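# Four arms open a pallet collar and seat it squarely

## Task

Unfold the pallet collar into its open shape and set it down on the pallet so that it sits square on it.

## Robot and tools

SETUP. Four identical Kinova Gen3 arms (arm1, arm2, arm3, arm4) work together. Each has seven revolute joints, a Robotiq 2F-85 two-finger gripper and a wrist camera (arm1_cam_wrist and so on). Two fixed room cameras are cam_high and cam_low. The hand reaches roughly 1.0 m from the joint-1 axis.

FRAMES. Everything is in a single scene frame: origin on the floor, +z up, metres. Each arm's foot (base_link) faces its own +x. Foot poses: arm1 x=-0.448 y=-0.871 z=+0.789 quat_wxyz=(+0.749, +0.000, -0.002, +0.663); arm2 x=+0.241 y=-0.880 z=+0.778 quat_wxyz=(+0.684, +0.000, -0.004, +0.729); arm3 x=+1.001 y=-0.075 z=+0.867 quat_wxyz=(+0.091, +0.004, -0.006, -0.996); arm4 x=-0.898 y=-0.149 z=+0.760 quat_wxyz=(+0.994, +0.000, -0.009, -0.105). The hand point lies between the finger pads (about 2 cm back from the tips when shut or half open, 0.5 cm when fully open); its z axis runs along the fingers and its y axis is the closing direction. The supplied URDF gives the kinematics; its joint_1..joint_7 match joint1_rad..joint7_rad.

JOINTS (absolute targets, radians except gripper). joint1_rad -69.115 to 69.115: swings the whole arm about the vertical axis at its foot, positive clockwise viewed from above, 0 pointing along the foot's +x. joint2_rad -2.249 to 2.249: shoulder, 0 upright, positive leans forward. joint3_rad -69.115 to 69.115: twists the upper arm. joint4_rad -2.579 to 2.579: elbow, 0 straight. joint5_rad -69.115 to 69.115: twists the forearm. joint6_rad -2.099 to 2.099: wrist bend, 0 straight. joint7_rad -69.115 to 69.115: hand roll, positive counter-clockwise seen from behind the hand. gripper_m 0 to 0.085: fingertip gap in metres. A joint counts as done within 0.01 rad (gripper 0.003 m). Values outside a range get the call refused.

TOOL move. Arguments: arm1, arm2, arm3, arm4 (each optional) and cameras. Each arm entry is an object with "joints" (a dict by joint name of absolute target positions, any subset) and optional "min_time_s" (0.1 to 8 s, a lower bound on how long that arm's motions take). Arms or joints not named get no new command but may still be driving toward an earlier target. All motions start together; within one arm the joints arrive together, but arms finish independently. Hand paths between postures can bow outward. Speed caps: 1.39 rad/s for joints 1-4, 1.22 for 5-7. cameras: list of names or ["all"]; [] gives none; omitted means none for an action, all for an empty call. An empty move returns full state, images and the scene number. Unknown keys make a call invalid.

TOOL wait: seconds 0 to 10, plus cameras; commands nothing new. TOOL zoom_image: camera name and region [x0, y0, x1, y1] in pixels from the top-left, at most 504 by 504, on that camera's latest image. TOOL read_manual: licence texts only. TOOL finished_scene: scene (this scene's number); irreversible, and the goal must hold without the robots.

RESULTS. Each arm reports joint_positions, Joint velocities (rad/s, arm joints only; "within noise" means still), joint torques (N m, arm-specific offsets, positive toward larger angles), a flange force along the hand x y z (includes held weight; noisy, "no reading" near singular poses), joint_status and on_its_own. The "move" line names arms given motion with "done" or their worst status. Arms listed "as last shown" were not commanded and repeat earlier lines. Statuses: off_target (rested short, may still push); time_out (target dropped, holds); not_followed (a collision check blocked the arm; it may retry); limit_stop_at_motor_heat (resend target). Images can lag the state slightly. If a call is refused or a stop interrupts it, later move, wait and finished_scene calls in the same reply are skipped.

GRIPPING. For a firm grip, open wide and close to well below the object width so the fingers travel freely before contact. Avoid squeezing hard on a part still resting on something.

HAZARDS. Arms do not stop on contact; they keep pushing. Torque limits: 104.5 N m for joints 1-4, 51.3 for 5-7; exceeding one, or deviating over 5 degrees from the plan, halts that arm about 10 s. Pressing two robots together, including closing a gripper on another arm's fingers, fails the scene; the self-collision check may act late and ignores finger-to-finger contact. Holding loads or stretched poses heats motors; a MOTOR HOT line warns at 60 °C, and at 75 °C the arm sags for 30 to 60 s. Never let the collar or anything else leave the work area, hit the floor, fall far or be slammed; hitting fixed items hard fails the scene. Loose objects may occasionally get nudged. Time keeps passing while you think, with arms holding their last command, and smooth, economical motion is preferred.

Each tool is called after "Emit:" in YAML: its name, and indented under it one key for each argument.

## Session

Emit:
move:

Scene clock: 0.00 s.
Joint torques (N m): no reading
Flange force (N): no reading
Joint velocities: within noise
arm1.joint_positions: joint1_rad=-0.328 joint2_rad=-0.328 joint3_rad=-0.054 joint4_rad=+1.554 joint5_rad=+0.004 joint6_rad=+2.052 joint7_rad=+1.943 gripper_m=+0.085
arm1.joint_status: not commanded
arm1.hand: x=-0.4569 y=-0.7531 z=+1.2702 quat_wxyz=(+0.042, +0.889, -0.454, +0.054) (m; scene frame)
arm2.joint_positions: joint1_rad=-0.153 joint2_rad=-0.493 joint3_rad=-0.065 joint4_rad=+1.477 joint5_rad=+0.011 joint6_rad=+1.957 joint7_rad=+1.170 gripper_m=+0.085
arm2.joint_status: not commanded
arm2.hand: x=+0.2241 y=-0.7576 z=+1.3033 quat_wxyz=(-0.066, +0.656, -0.747, -0.081) (m; scene frame)
arm3.joint_positions: joint1_rad=-0.073 joint2_rad=-0.374 joint3_rad=-0.055 joint4_rad=+1.452 joint5_rad=-0.003 joint6_rad=+2.015 joint7_rad=+1.921 gripper_m=+0.085
arm3.joint_status: not commanded
arm3.hand: x=+0.8592 y=-0.0928 z=+1.3806 quat_wxyz=(+0.003, -0.946, -0.323, +0.022) (m; scene frame)
arm4.joint_positions: joint1_rad=-0.488 joint2_rad=-0.365 joint3_rad=-0.049 joint4_rad=+1.544 joint5_rad=-0.055 joint6_rad=+2.043 joint7_rad=+1.891 gripper_m=+0.085
arm4.joint_status: not commanded
arm4.hand: x=-0.7959 y=-0.1176 z=+1.2492 quat_wxyz=(+0.033, +0.326, -0.945, -0.013) (m; scene frame)
pictures: arm1_cam_wrist, arm2_cam_wrist, arm3_cam_wrist, arm4_cam_wrist, cam_high, cam_low
Images, in order (width x height): arm1_cam_wrist 672x504, arm2_cam_wrist 672x504, arm3_cam_wrist 672x504, arm4_cam_wrist 672x504, cam_high 672x504, cam_low 672x504.

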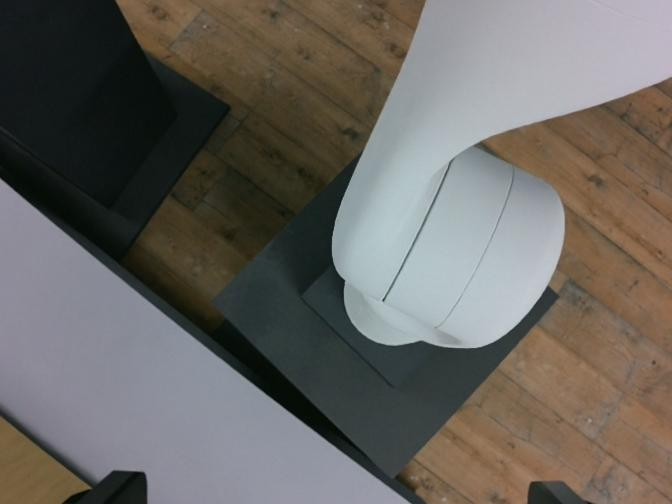

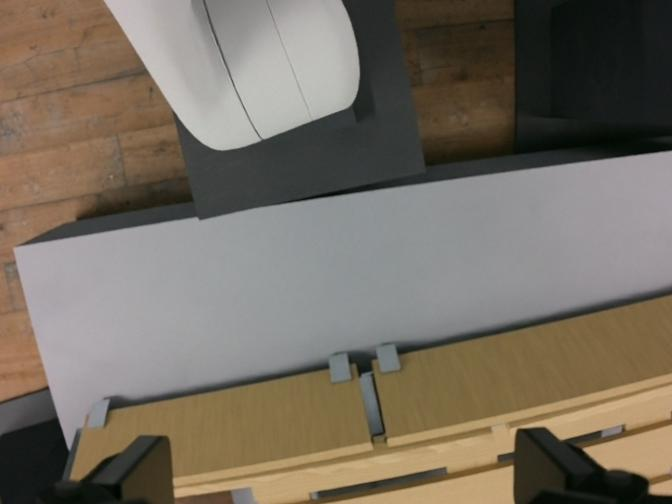

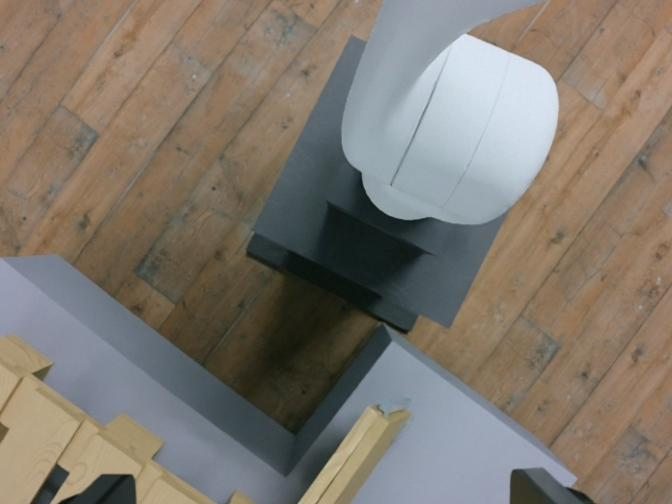

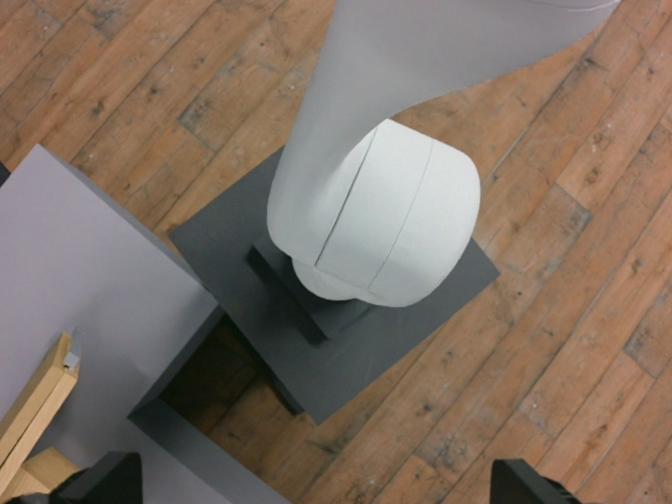

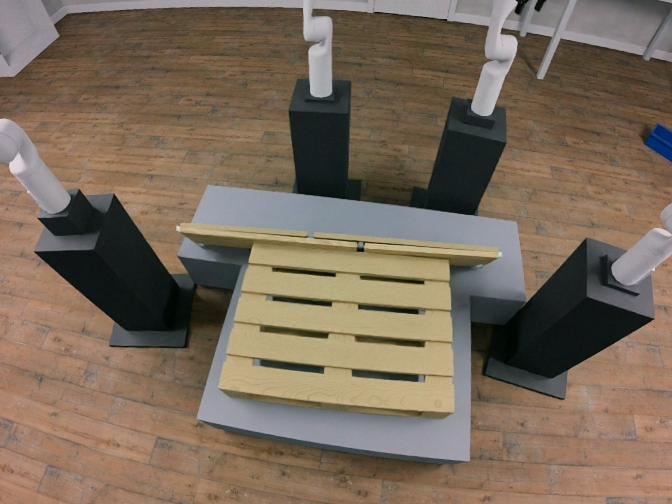

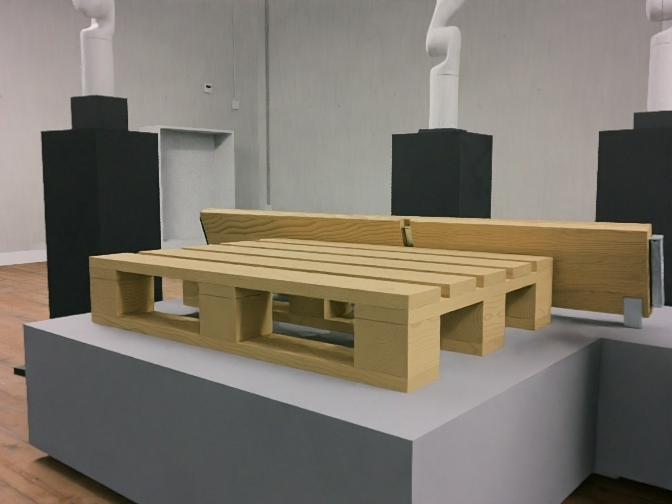

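Emit:
zoom_image:
  camera: "cam_high"
  region: [160, 180, 340, 300]

Emit:
zoom_image:
  camera: "cam_high"
  region: [330, 190, 530, 310]

Emit:
zoom_image:
  camera: "cam_low"
  region: [180, 190, 672, 350]

Emit:
zoom_image:
  camera: "cam_high"
  region: [190, 220, 500, 470]

Emit:
zoom_image:
  camera: "arm2_cam_wrist"
  region: [60, 320, 672, 504]

Scaled by 2.800 from the camera's 672x504 image, which has a finer 960x720 frame.

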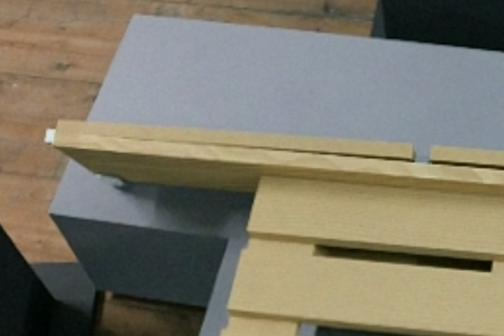

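Scaled by 2.520 from the camera's 672x504 image, which has a finer 960x720 frame.

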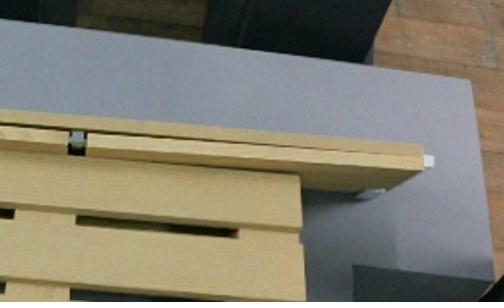

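Scaled by 1.024 from the camera's 672x504 image, which has a finer 960x720 frame.

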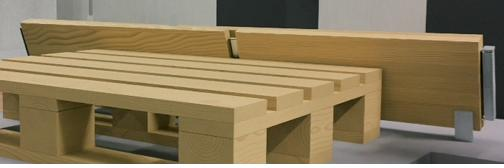

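Scaled by 1.626 from the camera's 672x504 image, which has a finer 960x720 frame.

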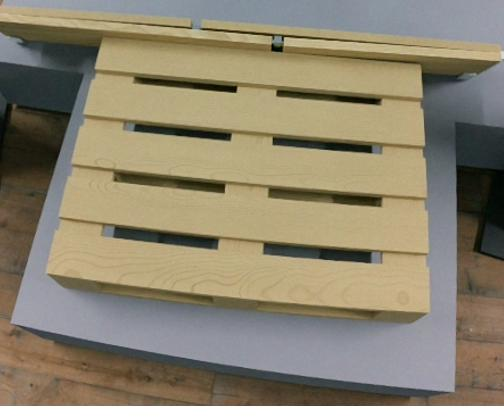

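Region (60, 320, 672, 504) is 612x184 pixels. A region can be at most 504 by 504 pixels.

Emit:
move:
  arm1: {"joints": {"joint1_rad": -0.122, "joint2_rad": 0.3345, "joint3_rad": 0, "joint4_rad": 1.110, "joint5_rad": 0, "joint6_rad": 1.697, "joint7_rad": 1.571}}
  arm2: {"joints": {"joint1_rad": 0.064, "joint2_rad": 0.3345, "joint3_rad": 0, "joint4_rad": 1.110, "joint5_rad": 0, "joint6_rad": 1.697, "joint7_rad": 1.571}}
  arm3: {"joints": {"joint1_rad": 0.6046, "joint2_rad": 0.3345, "joint3_rad": 0, "joint4_rad": 1.110, "joint5_rad": 0, "joint6_rad": 1.697, "joint7_rad": 0.422}}
  arm4: {"joints": {"joint1_rad": -0.7515, "joint2_rad": 0.3345, "joint3_rad": 0, "joint4_rad": 1.110, "joint5_rad": 0, "joint6_rad": 1.697, "joint7_rad": 2.6}}
  cameras: ["all"]

Scene clock: 143.83 s.
Joint torques (N m): arm1=[-0.65 -14.58 1.09 -9.22 0.48 0.01 0.46] | arm2=[1.19 -15.57 0.38 -8.49 -0.12 0.14 0.14] | arm3=[0.35 -14.65 -0.42 -9.28 -0.25 0.23 0.33] | arm4=[-0.72 -15.26 1.27 -9.68 0.27 -0.07 0.49]
Flange force (N): arm1=[4.1 0.3 1.5] | arm2=[-1.5 2.5 -1.1] | arm3=[3.6 -3.5 2.4] | arm4=[1.8 2.8 2.7]
move: arm1 done; arm2 done; arm3 done; arm4 done
Joint velocities: within noise
arm1.joint_positions: joint1_rad=-0.122 joint2_rad=+0.334 joint3_rad=+0.000 joint4_rad=+1.110 joint5_rad=+0.000 joint6_rad=+1.697 joint7_rad=+1.571 gripper_m=+0.085
arm1.joint_status: all done
arm1.hand: x=-0.4240 y=-0.4221 z=+1.2008 quat_wxyz=(-0.002, +0.707, -0.707, +0.000) (m; scene frame)
arm2.joint_positions: joint1_rad=+0.064 joint2_rad=+0.334 joint3_rad=+0.000 joint4_rad=+1.110 joint5_rad=+0.000 joint6_rad=+1.697 joint7_rad=+1.571 gripper_m=+0.085
arm2.joint_status: all done
arm2.hand: x=+0.2636 y=-0.4322 z=+1.1910 quat_wxyz=(-0.004, +0.707, -0.707, +0.000) (m; scene frame)
arm3.joint_positions: joint1_rad=+0.605 joint2_rad=+0.334 joint3_rad=+0.000 joint4_rad=+1.110 joint5_rad=+0.000 joint6_rad=+1.697 joint7_rad=+0.422 gripper_m=+0.085
arm3.joint_status: all done
arm3.hand: x=+0.5973 y=+0.1364 z=+1.2720 quat_wxyz=(-0.001, -0.707, +0.707, -0.007) (m; scene frame)
arm4.joint_positions: joint1_rad=-0.752 joint2_rad=+0.335 joint3_rad=+0.000 joint4_rad=+1.110 joint5_rad=+0.000 joint6_rad=+1.697 joint7_rad=+2.600 gripper_m=+0.085
arm4.joint_status: all done
arm4.hand: x=-0.5067 y=+0.0618 z=+1.1764 quat_wxyz=(-0.005, +0.707, -0.707, +0.007) (m; scene frame)
pictures: arm1_cam_wrist, arm2_cam_wrist, arm3_cam_wrist, arm4_cam_wrist, cam_high, cam_low
Images, in order (width x height): arm1_cam_wrist 672x504, arm2_cam_wrist 672x504, arm3_cam_wrist 672x504, arm4_cam_wrist 672x504, cam_high 672x504, cam_low 672x504.

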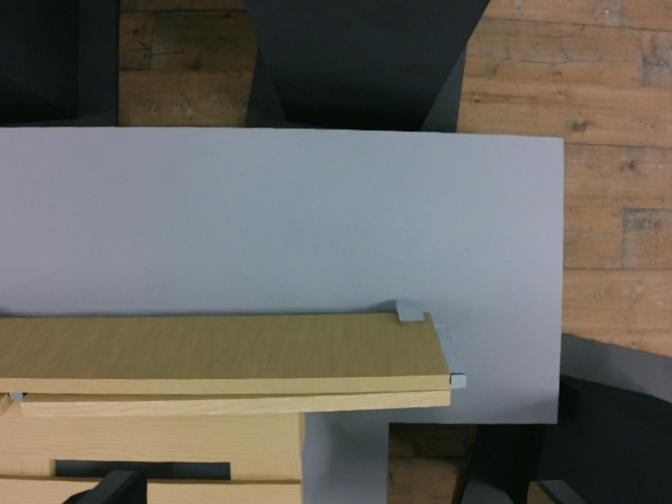

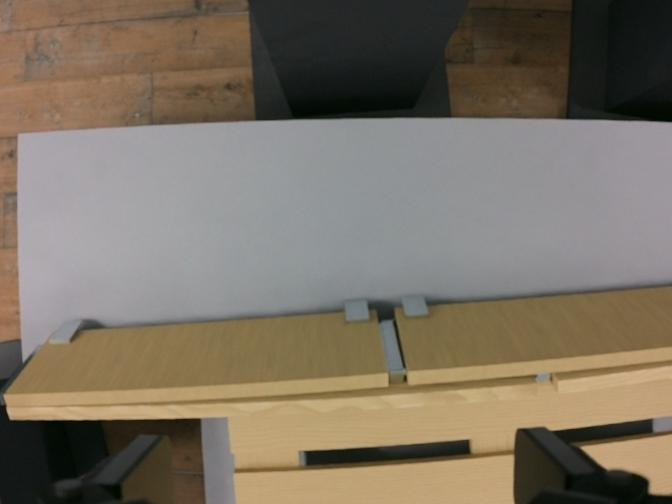

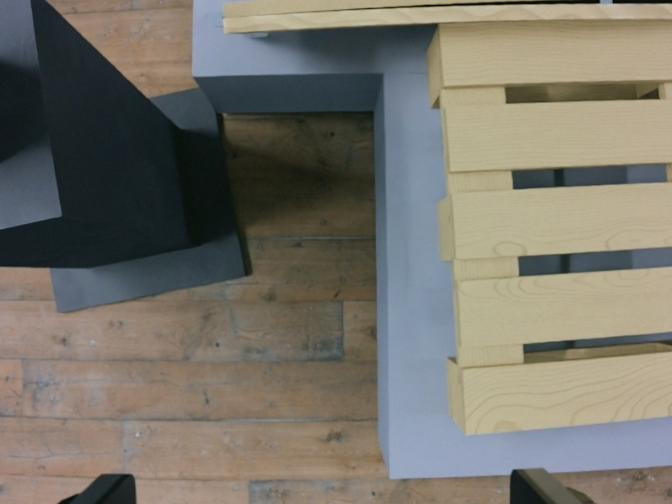

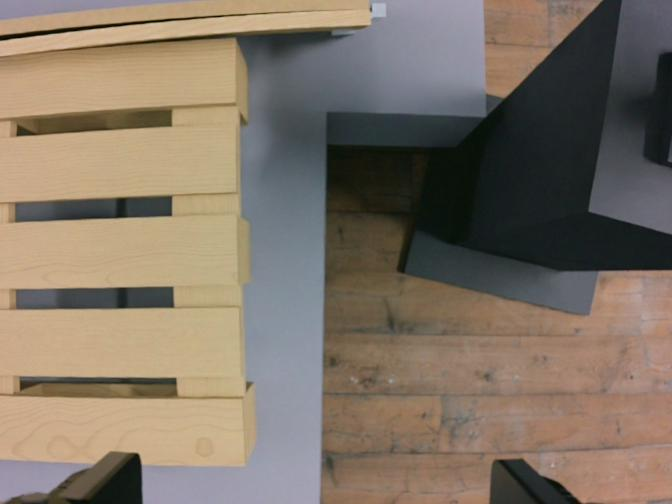

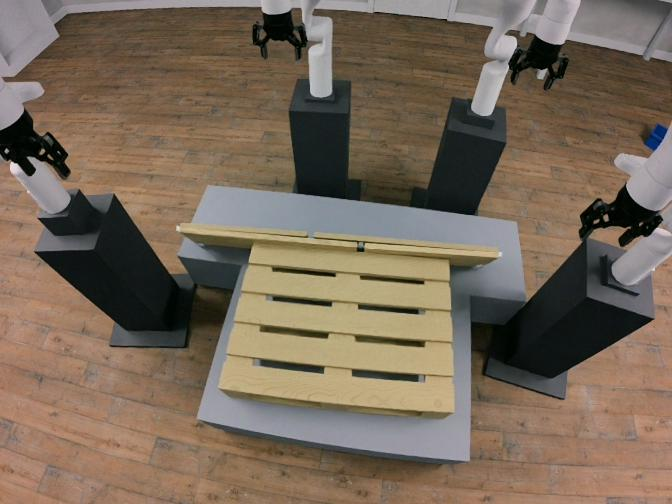

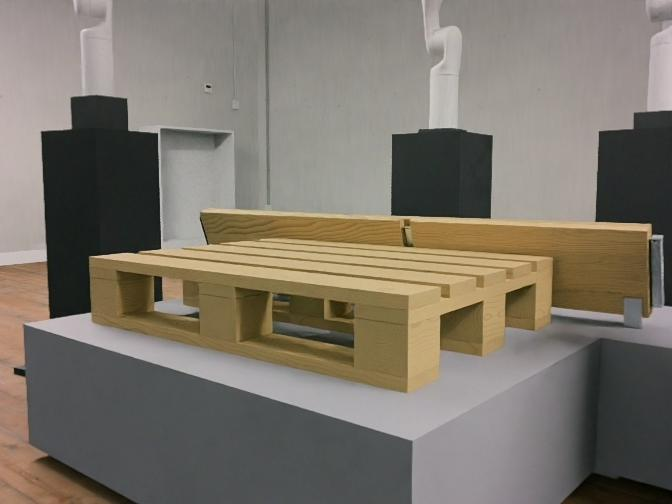

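Emit:
zoom_image:
  camera: "arm1_cam_wrist"
  region: [0, 300, 240, 480]

Emit:
zoom_image:
  camera: "arm1_cam_wrist"
  region: [240, 280, 480, 460]

Emit:
zoom_image:
  camera: "arm2_cam_wrist"
  region: [0, 290, 240, 470]

Emit:
zoom_image:
  camera: "arm2_cam_wrist"
  region: [240, 270, 600, 450]

Emit:
zoom_image:
  camera: "arm4_cam_wrist"
  region: [0, 0, 400, 160]

Emit:
zoom_image:
  camera: "cam_low"
  region: [560, 190, 672, 350]

Emit:
zoom_image:
  camera: "cam_low"
  region: [180, 190, 440, 320]

Scaled by 2.100.

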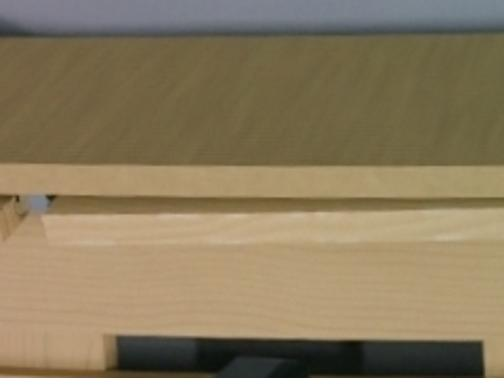

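Scaled by 2.100.

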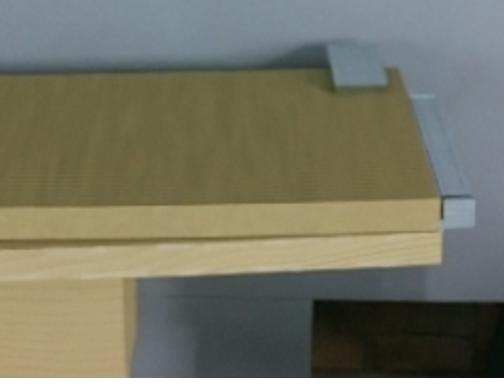

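Scaled by 2.100.

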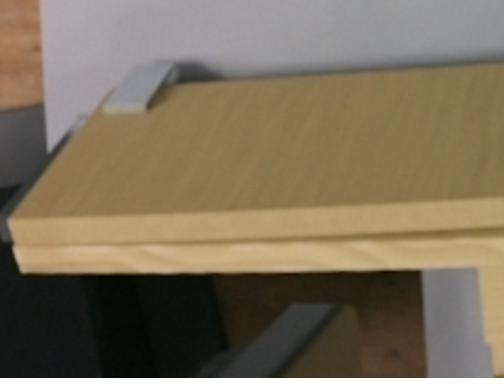

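Scaled by 1.400.

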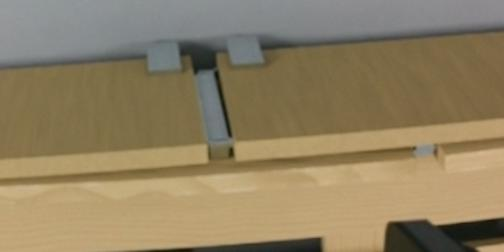

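Scaled by 1.260.

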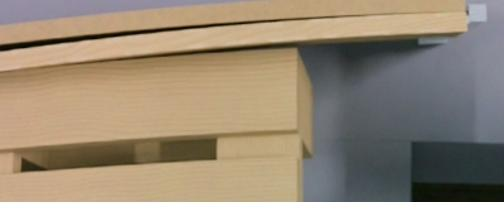

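Scaled by 3.150 from the camera's 672x504 image, which has a finer 960x720 frame.

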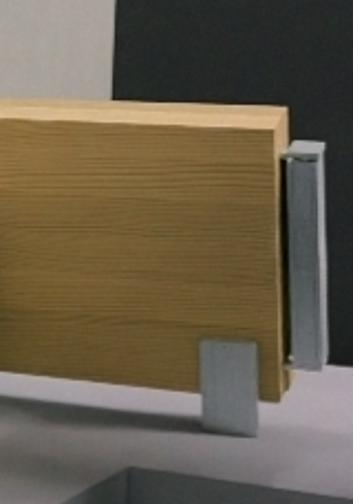

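Scaled by 1.938 from the camera's 672x504 image, which has a finer 960x720 frame.

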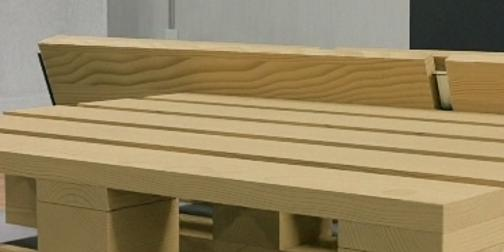

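Emit:
move:
  arm1: {"joints": {"joint1_rad": -0.1742, "joint2_rad": 0.749, "joint4_rad": 1.5998, "joint6_rad": 0.7928, "joint7_rad": 1.5183}}
  arm2: {"joints": {"joint1_rad": -0.2473, "joint2_rad": 0.7804, "joint4_rad": 1.4821, "joint6_rad": 0.8791, "joint7_rad": 1.26}}
  arm3: {"joints": {"joint1_rad": -0.4862, "joint2_rad": 0.8645, "joint4_rad": 1.7008, "joint6_rad": 0.5763, "joint7_rad": -0.6685}}
  cameras: ["arm1_cam_wrist", "arm2_cam_wrist", "arm3_cam_wrist"]

Scene clock: 307.47 s.
Joint torques (N m): arm1=[-0.61 -18.87 1.24 -6.69 0.46 0.01 0.47] | arm2=[1.15 -20.94 0.55 -6.39 -0.13 0.15 0.13] | arm3=[0.2 -19.39 -0.3 -5.5 -0.22 0.13 0.33] | arm4=[-0.75 -15.24 1.36 -9.76 0.31 -0.06 0.52]
Flange force (N): arm1=[3.5 -0.5 -2.1] | arm2=[-0.7 2.5 -0.2] | arm3=[-0.5 -4.1 -1.5] | arm4=[1.9 3.2 3.1]
move: arm1 done; arm2 done; arm3 done
Joint velocities: within noise
arm1.joint_positions: joint1_rad=-0.174 joint2_rad=+0.749 joint3_rad=+0.000 joint4_rad=+1.600 joint5_rad=+0.000 joint6_rad=+0.793 joint7_rad=+1.518 gripper_m=+0.085
arm1.joint_status: all done
arm1.hand: x=-0.4499 y=-0.3600 z=+0.8514 quat_wxyz=(-0.002, +0.707, -0.707, +0.000) (m; scene frame)
arm2.joint_positions: joint1_rad=-0.247 joint2_rad=+0.780 joint3_rad=+0.000 joint4_rad=+1.482 joint5_rad=+0.000 joint6_rad=+0.879 joint7_rad=+1.260 gripper_m=+0.085
arm2.joint_status: all done
arm2.hand: x=+0.0996 y=-0.3603 z=+0.8519 quat_wxyz=(-0.004, +0.707, -0.707, +0.000) (m; scene frame)
arm3.joint_positions: joint1_rad=-0.486 joint2_rad=+0.864 joint3_rad=+0.000 joint4_rad=+1.701 joint5_rad=+0.000 joint6_rad=+0.576 joint7_rad=-0.669 gripper_m=+0.085
arm3.joint_status: all done
arm3.hand: x=+0.6000 y=-0.3603 z=+0.8497 quat_wxyz=(-0.001, -0.707, +0.707, -0.007) (m; scene frame)
arm4: as last shown
pictures: arm1_cam_wrist, arm2_cam_wrist, arm3_cam_wrist
Images, in order (width x height): arm1_cam_wrist 672x504, arm2_cam_wrist 672x504, arm3_cam_wrist 672x504.

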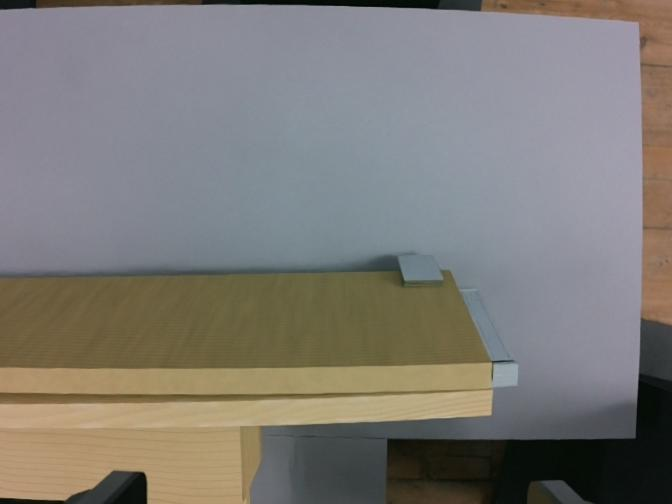

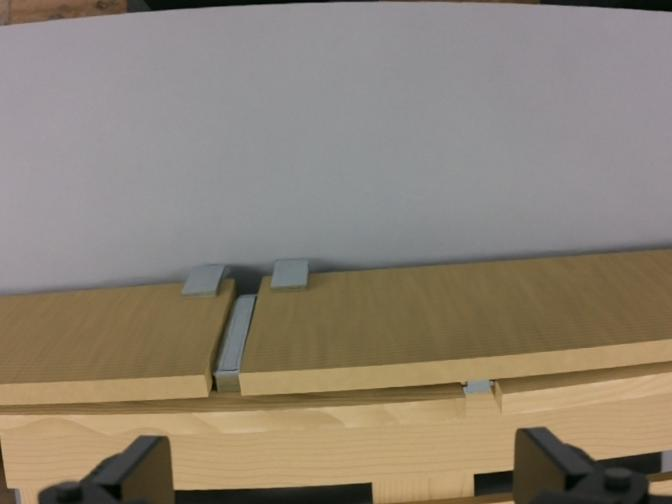

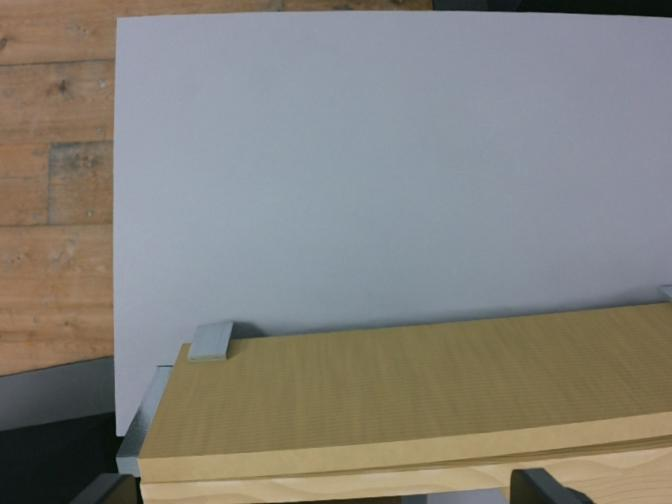

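Emit:
move:
  arm1: {"joints": {"joint2_rad": 0.9941, "joint4_rad": 1.6221, "joint6_rad": 0.5254}}
  arm2: {"joints": {"joint2_rad": 1.0074, "joint4_rad": 1.5158, "joint6_rad": 0.6184}}
  arm3: {"joints": {"joint2_rad": 1.143, "joint4_rad": 1.646, "joint6_rad": 0.3526}}
  cameras: ["arm1_cam_wrist", "arm2_cam_wrist", "arm3_cam_wrist", "cam_high", "cam_low"]

Emit:
zoom_image:
  camera: "arm2_cam_wrist"
  region: [100, 250, 600, 504]

Emit:
zoom_image:
  camera: "cam_low"
  region: [420, 100, 672, 330]

Scene clock: 379.03 s.
Joint torques (N m): arm1=[-0.61 -20.03 1.33 -4.81 0.44 0 0.45] | arm2=[1.16 -22.04 0.71 -4.64 -0.08 0.11 0.15] | arm3=[0.15 -20.64 -0.25 -3.77 -0.19 0.09 0.31] | arm4=[-0.67 -15.24 1.31 -9.68 0.27 -0.01 0.5]
Flange force (N): arm1=[3.0 -0.7 -3.2] | arm2=[-0.9 2.6 0.0] | arm3=[-0.6 -3.8 -2.4] | arm4=[1.7 3.0 2.9]
move: arm1 done; arm2 done; arm3 done
Joint velocities: within noise
arm1.joint_positions: joint1_rad=-0.174 joint2_rad=+0.994 joint3_rad=+0.000 joint4_rad=+1.622 joint5_rad=+0.000 joint6_rad=+0.525 joint7_rad=+1.518 gripper_m=+0.085
arm1.joint_status: all done
arm1.hand: x=-0.4495 y=-0.3597 z=+0.7213 quat_wxyz=(-0.002, +0.707, -0.707, +0.000) (m; scene frame)
arm2.joint_positions: joint1_rad=-0.247 joint2_rad=+1.007 joint3_rad=+0.000 joint4_rad=+1.516 joint5_rad=+0.000 joint6_rad=+0.618 joint7_rad=+1.260 gripper_m=+0.085
arm2.joint_status: all done
arm2.hand: x=+0.1004 y=-0.3598 z=+0.7219 quat_wxyz=(-0.004, +0.707, -0.707, +0.000) (m; scene frame)
arm3.joint_positions: joint1_rad=-0.486 joint2_rad=+1.143 joint3_rad=+0.000 joint4_rad=+1.646 joint5_rad=+0.000 joint6_rad=+0.353 joint7_rad=-0.669 gripper_m=+0.085
arm3.joint_status: all done
arm3.hand: x=+0.6011 y=-0.3617 z=+0.7198 quat_wxyz=(-0.001, -0.707, +0.707, -0.007) (m; scene frame)
arm4: as last shown
pictures: arm1_cam_wrist, arm2_cam_wrist, arm3_cam_wrist, cam_high, cam_low
Images, in order (width x height): arm1_cam_wrist 672x504, arm2_cam_wrist 672x504, arm3_cam_wrist 672x504, cam_high 672x504, cam_low 672x504.

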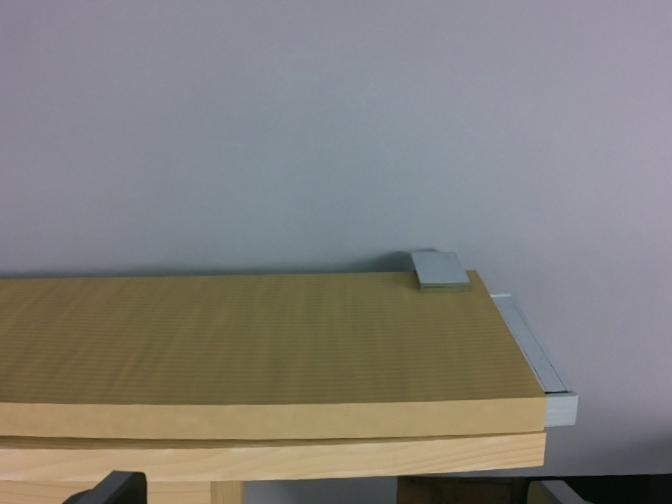

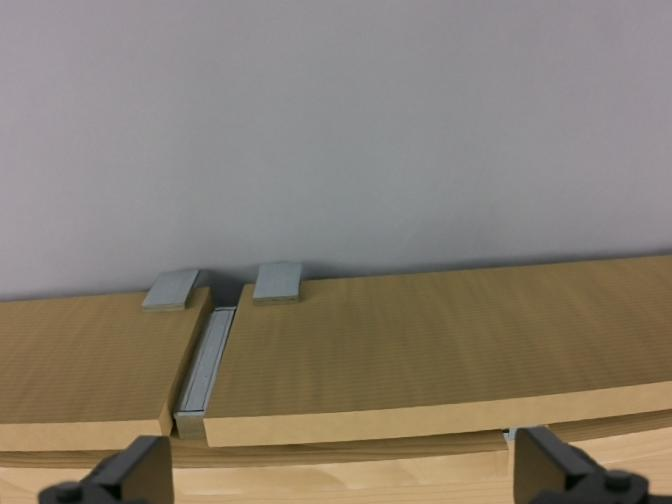

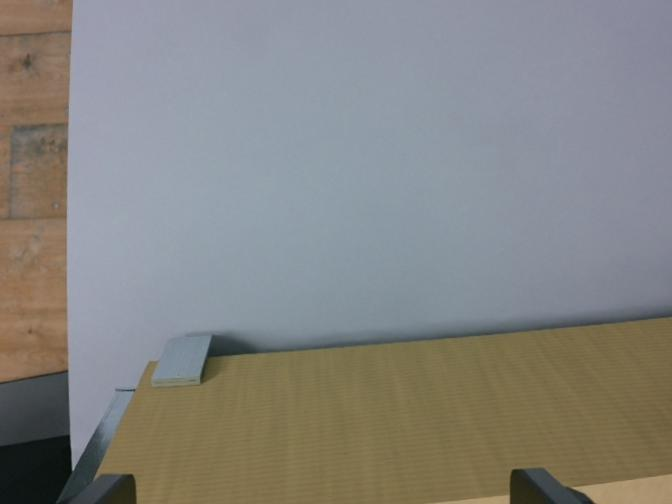

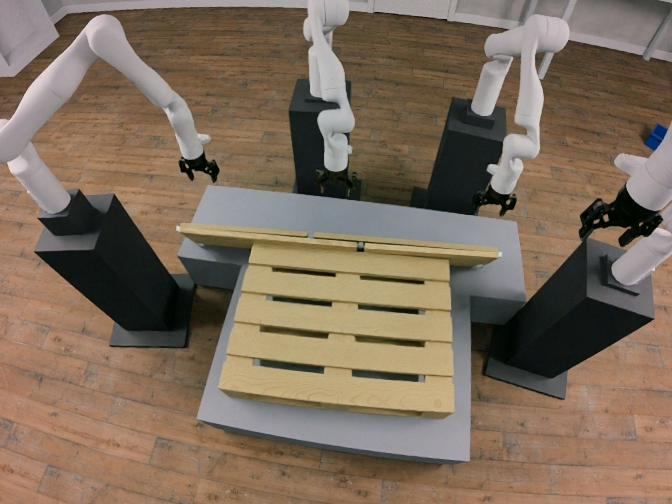

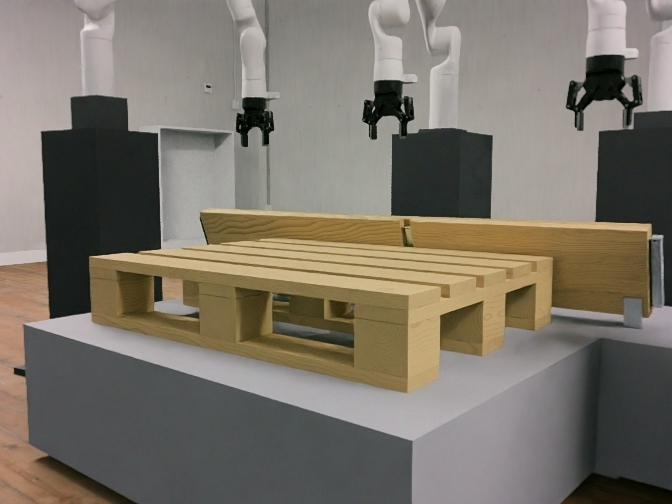

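Scaled by 1.008.

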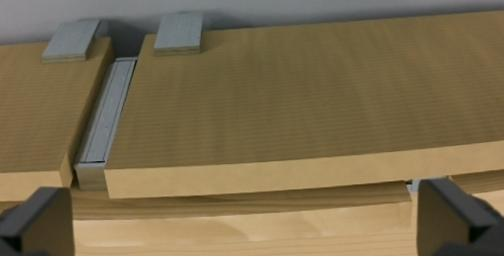

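Scaled by 2.000 from the camera's 672x504 image, which has a finer 960x720 frame.

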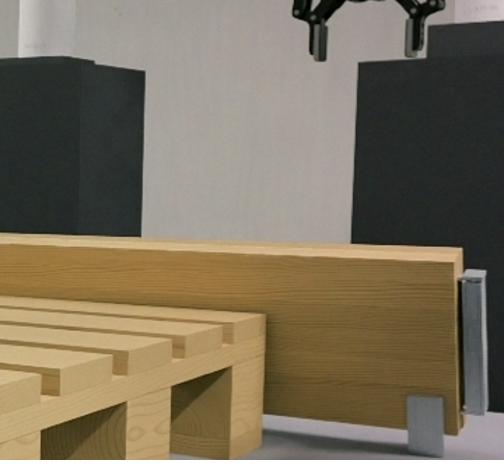

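Emit:
zoom_image:
  camera: "arm2_cam_wrist"
  region: [130, 250, 330, 480]

Emit:
zoom_image:
  camera: "cam_low"
  region: [560, 0, 672, 140]

Emit:
zoom_image:
  camera: "cam_high"
  region: [300, 160, 530, 290]

Scaled by 2.191.

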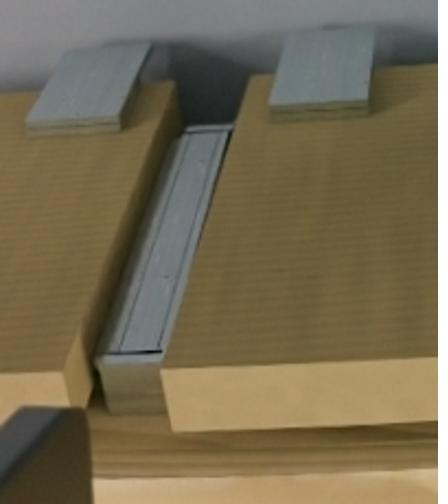

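Scaled by 3.600 from the camera's 672x504 image, which has a finer 960x720 frame.

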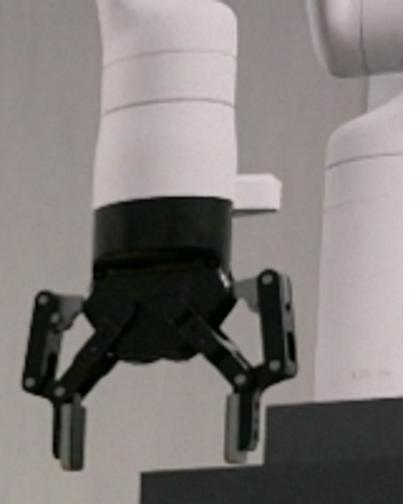

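Scaled by 2.191 from the camera's 672x504 image, which has a finer 960x720 frame.

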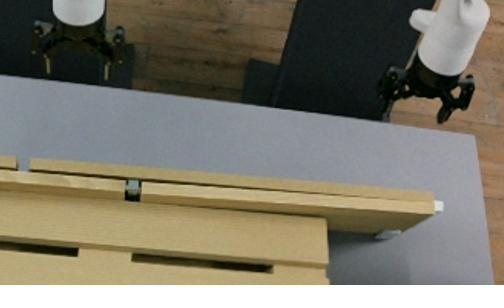

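Emit:
move:
  arm2: {"joints": {"joint1_rad": -0.1963, "joint2_rad": 1.4434, "joint3_rad": 0, "joint4_rad": 0.8508, "joint5_rad": -0.0534, "joint6_rad": 1.0522, "joint7_rad": -0.1936, "gripper_m": 0.045}}
  cameras: ["arm2_cam_wrist", "cam_low", "cam_high"]

Emit:
zoom_image:
  camera: "cam_low"
  region: [320, 100, 500, 260]

Scene clock: 670.03 s.
Joint torques (N m): arm1=[-0.6 -20.02 1.33 -4.78 0.45 0 0.46] | arm2=[1.18 -25.82 0.56 -5.61 -0.27 0.67 0.17] | arm3=[0.13 -20.66 -0.24 -3.81 -0.18 0.09 0.32] | arm4=[-0.68 -15.19 1.29 -9.67 0.26 -0.02 0.53]
Flange force (N): arm1=[2.9 -0.7 -3.2] | arm2=[2.1 1.9 -0.1] | arm3=[-0.7 -3.9 -2.4] | arm4=[1.7 3.1 2.9]
move: arm2 done
Joint velocities: within noise
arm1, arm3, arm4: as last shown
arm2.joint_positions: joint1_rad=-0.196 joint2_rad=+1.443 joint3_rad=+0.000 joint4_rad=+0.851 joint5_rad=-0.053 joint6_rad=+1.052 joint7_rad=-0.194 gripper_m=+0.045
arm2.joint_status: all done
arm2.hand: x=+0.1005 y=-0.3061 z=+0.6058 quat_wxyz=(-0.005, +0.017, -0.995, +0.102) (m; scene frame)
pictures: arm2_cam_wrist, cam_high, cam_low
Images, in order (width x height): arm2_cam_wrist 672x504, cam_high 672x504, cam_low 672x504.

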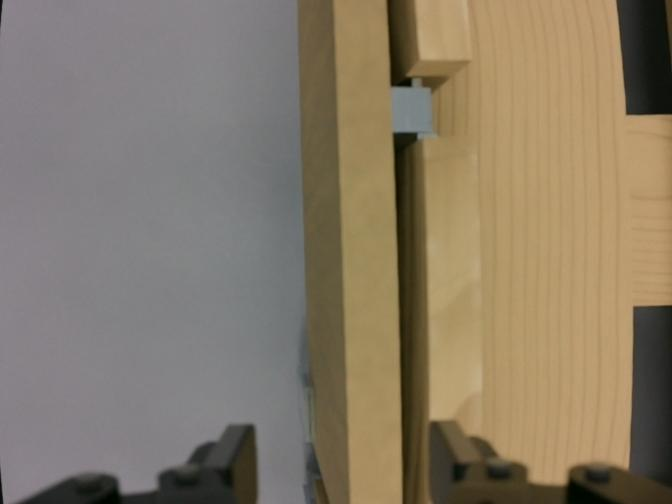

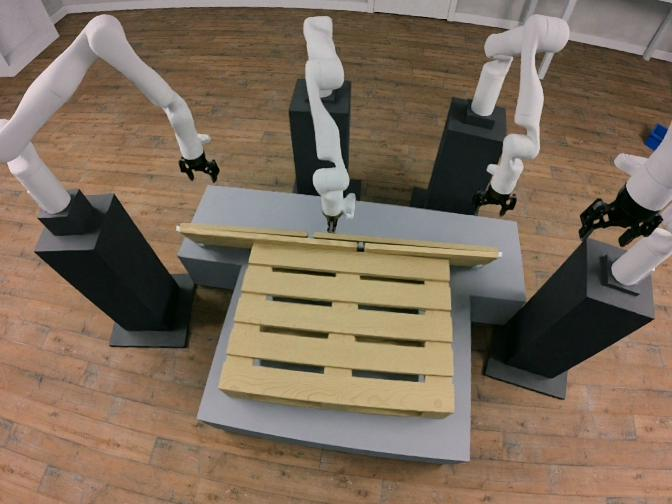

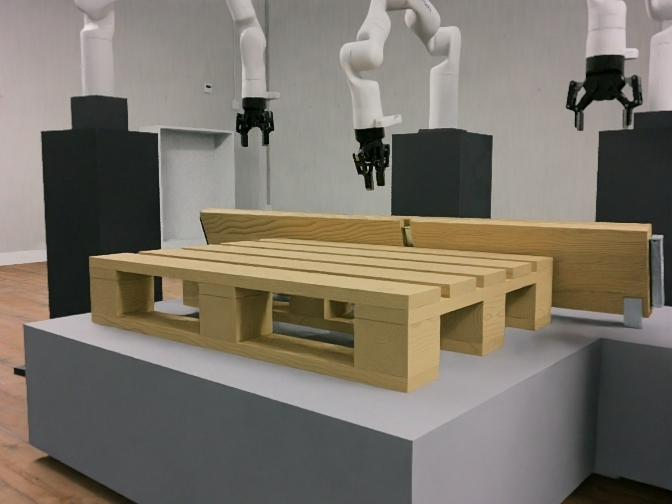

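Scaled by 2.800 from the camera's 672x504 image, which has a finer 960x720 frame.

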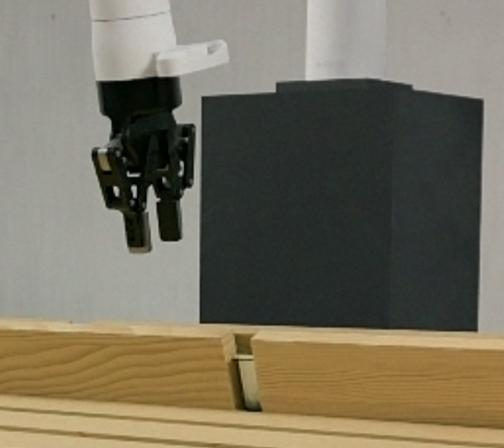

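Emit:
move:
  arm2: {"joints": {"joint1_rad": -0.2013, "joint2_rad": 1.5383, "joint3_rad": 0, "joint4_rad": 0.8177, "joint5_rad": -0.0519, "joint6_rad": 0.9912, "joint7_rad": -0.1771}, "min_time_s": 1.2}
  cameras: ["arm2_cam_wrist", "cam_low"]

Emit:
zoom_image:
  camera: "arm2_cam_wrist"
  region: [220, 300, 520, 504]

Emit:
zoom_image:
  camera: "cam_low"
  region: [320, 140, 460, 260]

Scene clock: 709.70 s.
Joint torques (N m): arm1=[-0.62 -20.03 1.32 -4.81 0.44 0 0.48] | arm2=[1.17 -25.62 0.56 -5.26 -0.29 0.68 0.15] | arm3=[0.11 -20.65 -0.25 -3.77 -0.17 0.09 0.32] | arm4=[-0.73 -15.3 1.34 -9.65 0.26 -0.05 0.51]
Flange force (N): arm1=[3.0 -0.7 -3.2] | arm2=[2.1 1.9 0.1] | arm3=[-0.6 -3.7 -2.4] | arm4=[1.7 2.7 2.7]
move: arm2 done
Joint velocities: within noise
arm1, arm3, arm4: as last shown
arm2.joint_positions: joint1_rad=-0.201 joint2_rad=+1.538 joint3_rad=+0.000 joint4_rad=+0.818 joint5_rad=-0.052 joint6_rad=+0.991 joint7_rad=-0.177 gripper_m=+0.045
arm2.joint_status: all done
arm2.hand: x=+0.1016 y=-0.3163 z=+0.5518 quat_wxyz=(-0.006, +0.027, -0.994, +0.102) (m; scene frame)
pictures: arm2_cam_wrist, cam_low
Images, in order (width x height): arm2_cam_wrist 672x504, cam_low 672x504.

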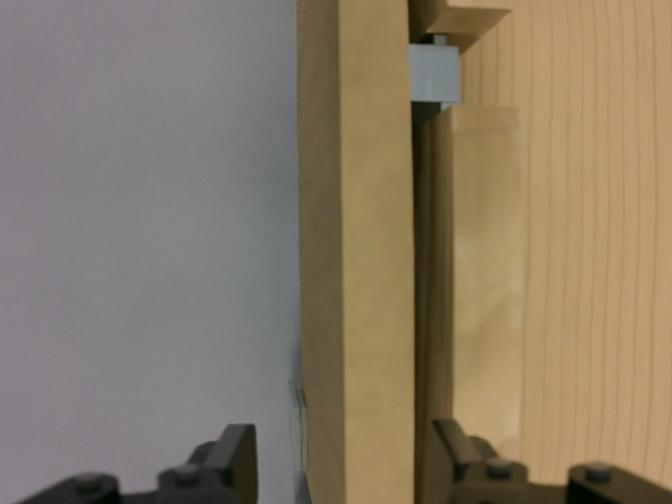

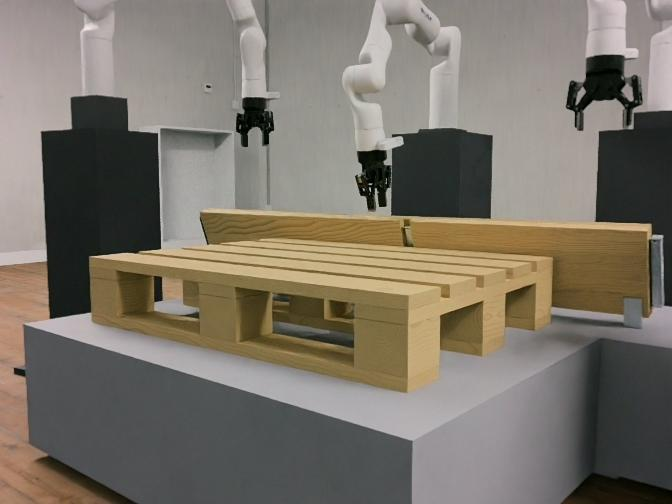

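Scaled by 1.680.

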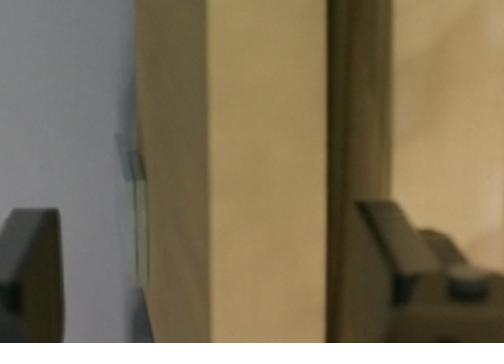

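Scaled by 3.600 from the camera's 672x504 image, which has a finer 960x720 frame.

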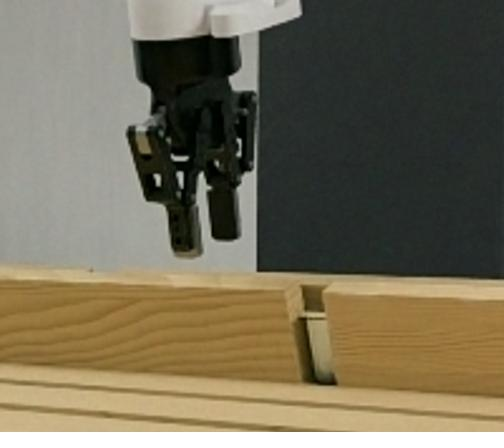

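Emit:
move:
  arm2: {"joints": {"joint1_rad": -0.2031, "joint2_rad": 1.5959, "joint3_rad": 0, "joint4_rad": 0.7841, "joint5_rad": -0.0531, "joint6_rad": 0.9672, "joint7_rad": -0.177}, "min_time_s": 1.5}
  cameras: ["arm2_cam_wrist", "cam_low"]

Emit:
zoom_image:
  camera: "arm2_cam_wrist"
  region: [220, 300, 520, 504]

Emit:
zoom_image:
  camera: "cam_low"
  region: [320, 140, 460, 260]

Scene clock: 740.37 s.
Joint torques (N m): arm1=[-0.6 -20.04 1.32 -4.84 0.45 0 0.46] | arm2=[-1.49 23.72 -2.3 19.86 -0.99 6.22 0.16] | arm3=[0.11 -20.67 -0.32 -3.74 -0.17 0.11 0.33] | arm4=[-0.76 -15.3 1.3 -9.66 0.27 -0.09 0.46]
Flange force (N): arm1=[3.1 -0.7 -3.2] | arm2=[3.5 21.2 -61.9] | arm3=[-0.6 -3.7 -2.3] | arm4=[1.8 2.5 2.6]
move: arm2 done
Joint velocities: within noise
arm1, arm3, arm4: as last shown
arm2.joint_positions: joint1_rad=-0.203 joint2_rad=+1.596 joint3_rad=+0.000 joint4_rad=+0.784 joint5_rad=-0.053 joint6_rad=+0.967 joint7_rad=-0.177 gripper_m=+0.045
arm2.joint_status: all done
arm2.hand: x=+0.1020 y=-0.3214 z=+0.5224 quat_wxyz=(-0.006, +0.027, -0.994, +0.102) (m; scene frame)
pictures: arm2_cam_wrist, cam_low
Images, in order (width x height): arm2_cam_wrist 672x504, cam_low 672x504.

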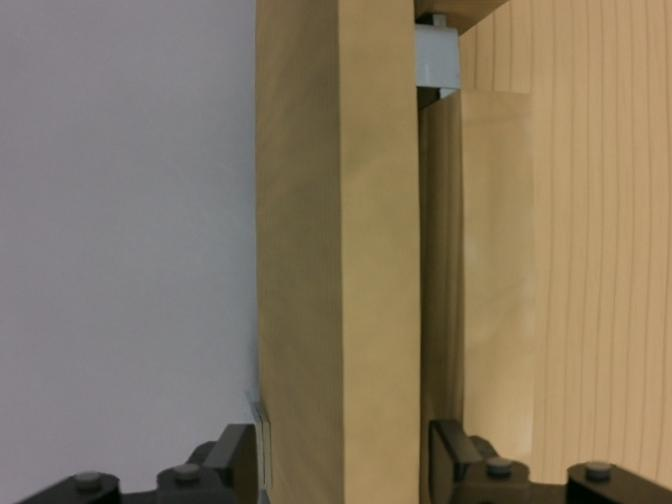

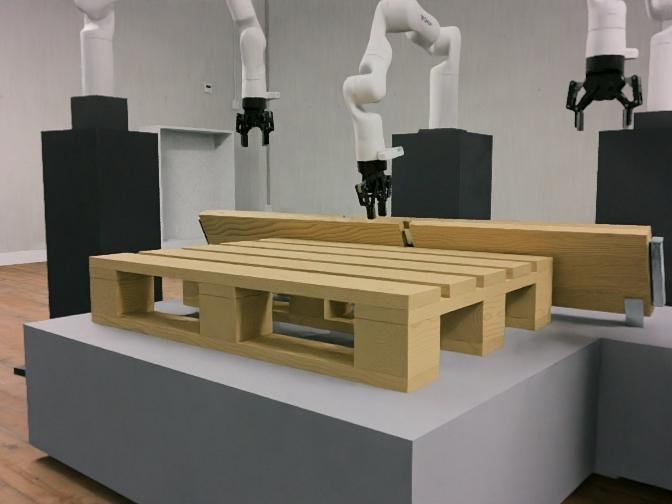

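Scaled by 1.680.

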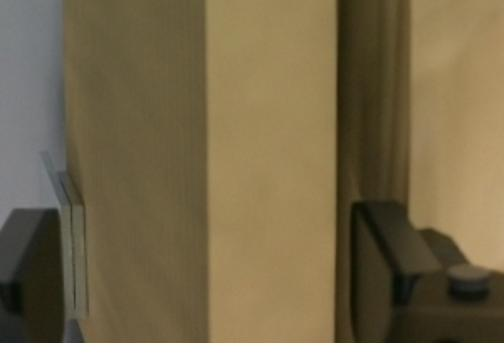

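Scaled by 3.600 from the camera's 672x504 image, which has a finer 960x720 frame.

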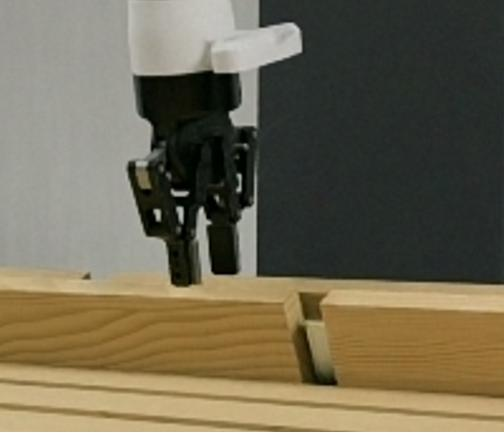

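Emit:
move:
  arm2: {"joints": {"joint1_rad": -0.2022, "joint2_rad": 1.5638, "joint4_rad": 0.8104, "joint5_rad": -0.0525, "joint6_rad": 0.973}, "min_time_s": 0.8}
  cameras: ["arm2_cam_wrist"]

Emit:
zoom_image:
  camera: "arm2_cam_wrist"
  region: [220, 300, 520, 504]

Scene clock: 764.67 s.
Joint torques (N m): arm1=[-0.59 -20.02 1.29 -4.83 0.44 0 0.46] | arm2=[1.19 -25.46 0.54 -5.09 -0.28 0.64 0.13] | arm3=[0.09 -20.64 -0.26 -3.73 -0.22 0.12 0.33] | arm4=[-0.68 -15.25 1.3 -9.63 0.27 -0.03 0.48]
Flange force (N): arm1=[3.1 -0.6 -3.2] | arm2=[2.2 2.3 0.1] | arm3=[-0.7 -3.6 -2.3] | arm4=[1.7 2.7 2.7]
move: arm2 done
Joint velocities: within noise
arm1, arm3, arm4: as last shown
arm2.joint_positions: joint1_rad=-0.202 joint2_rad=+1.564 joint3_rad=+0.000 joint4_rad=+0.810 joint5_rad=-0.052 joint6_rad=+0.973 joint7_rad=-0.177 gripper_m=+0.045
arm2.joint_status: all done
arm2.hand: x=+0.1022 y=-0.3201 z=+0.5371 quat_wxyz=(-0.006, +0.027, -0.994, +0.102) (m; scene frame)
pictures: arm2_cam_wrist
Images, in order (width x height): arm2_cam_wrist 672x504.

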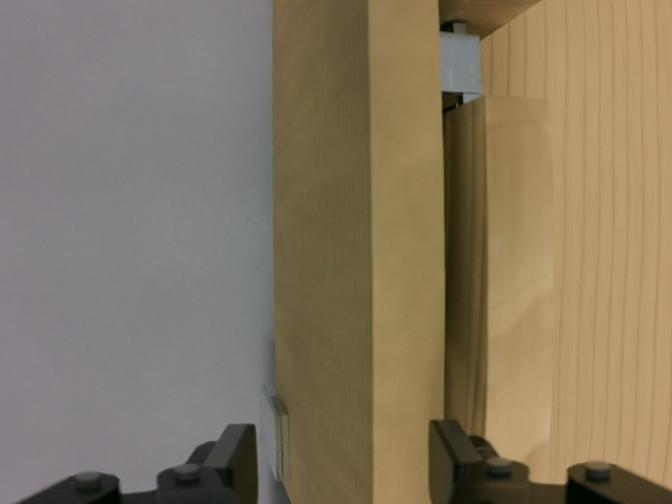

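Scaled by 1.680.

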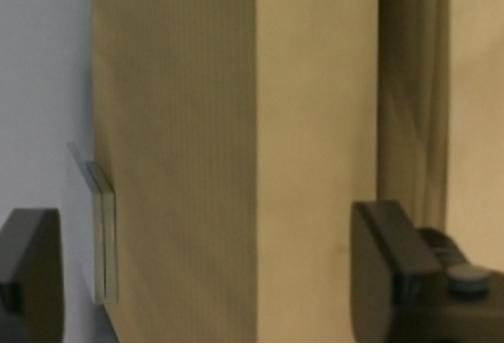

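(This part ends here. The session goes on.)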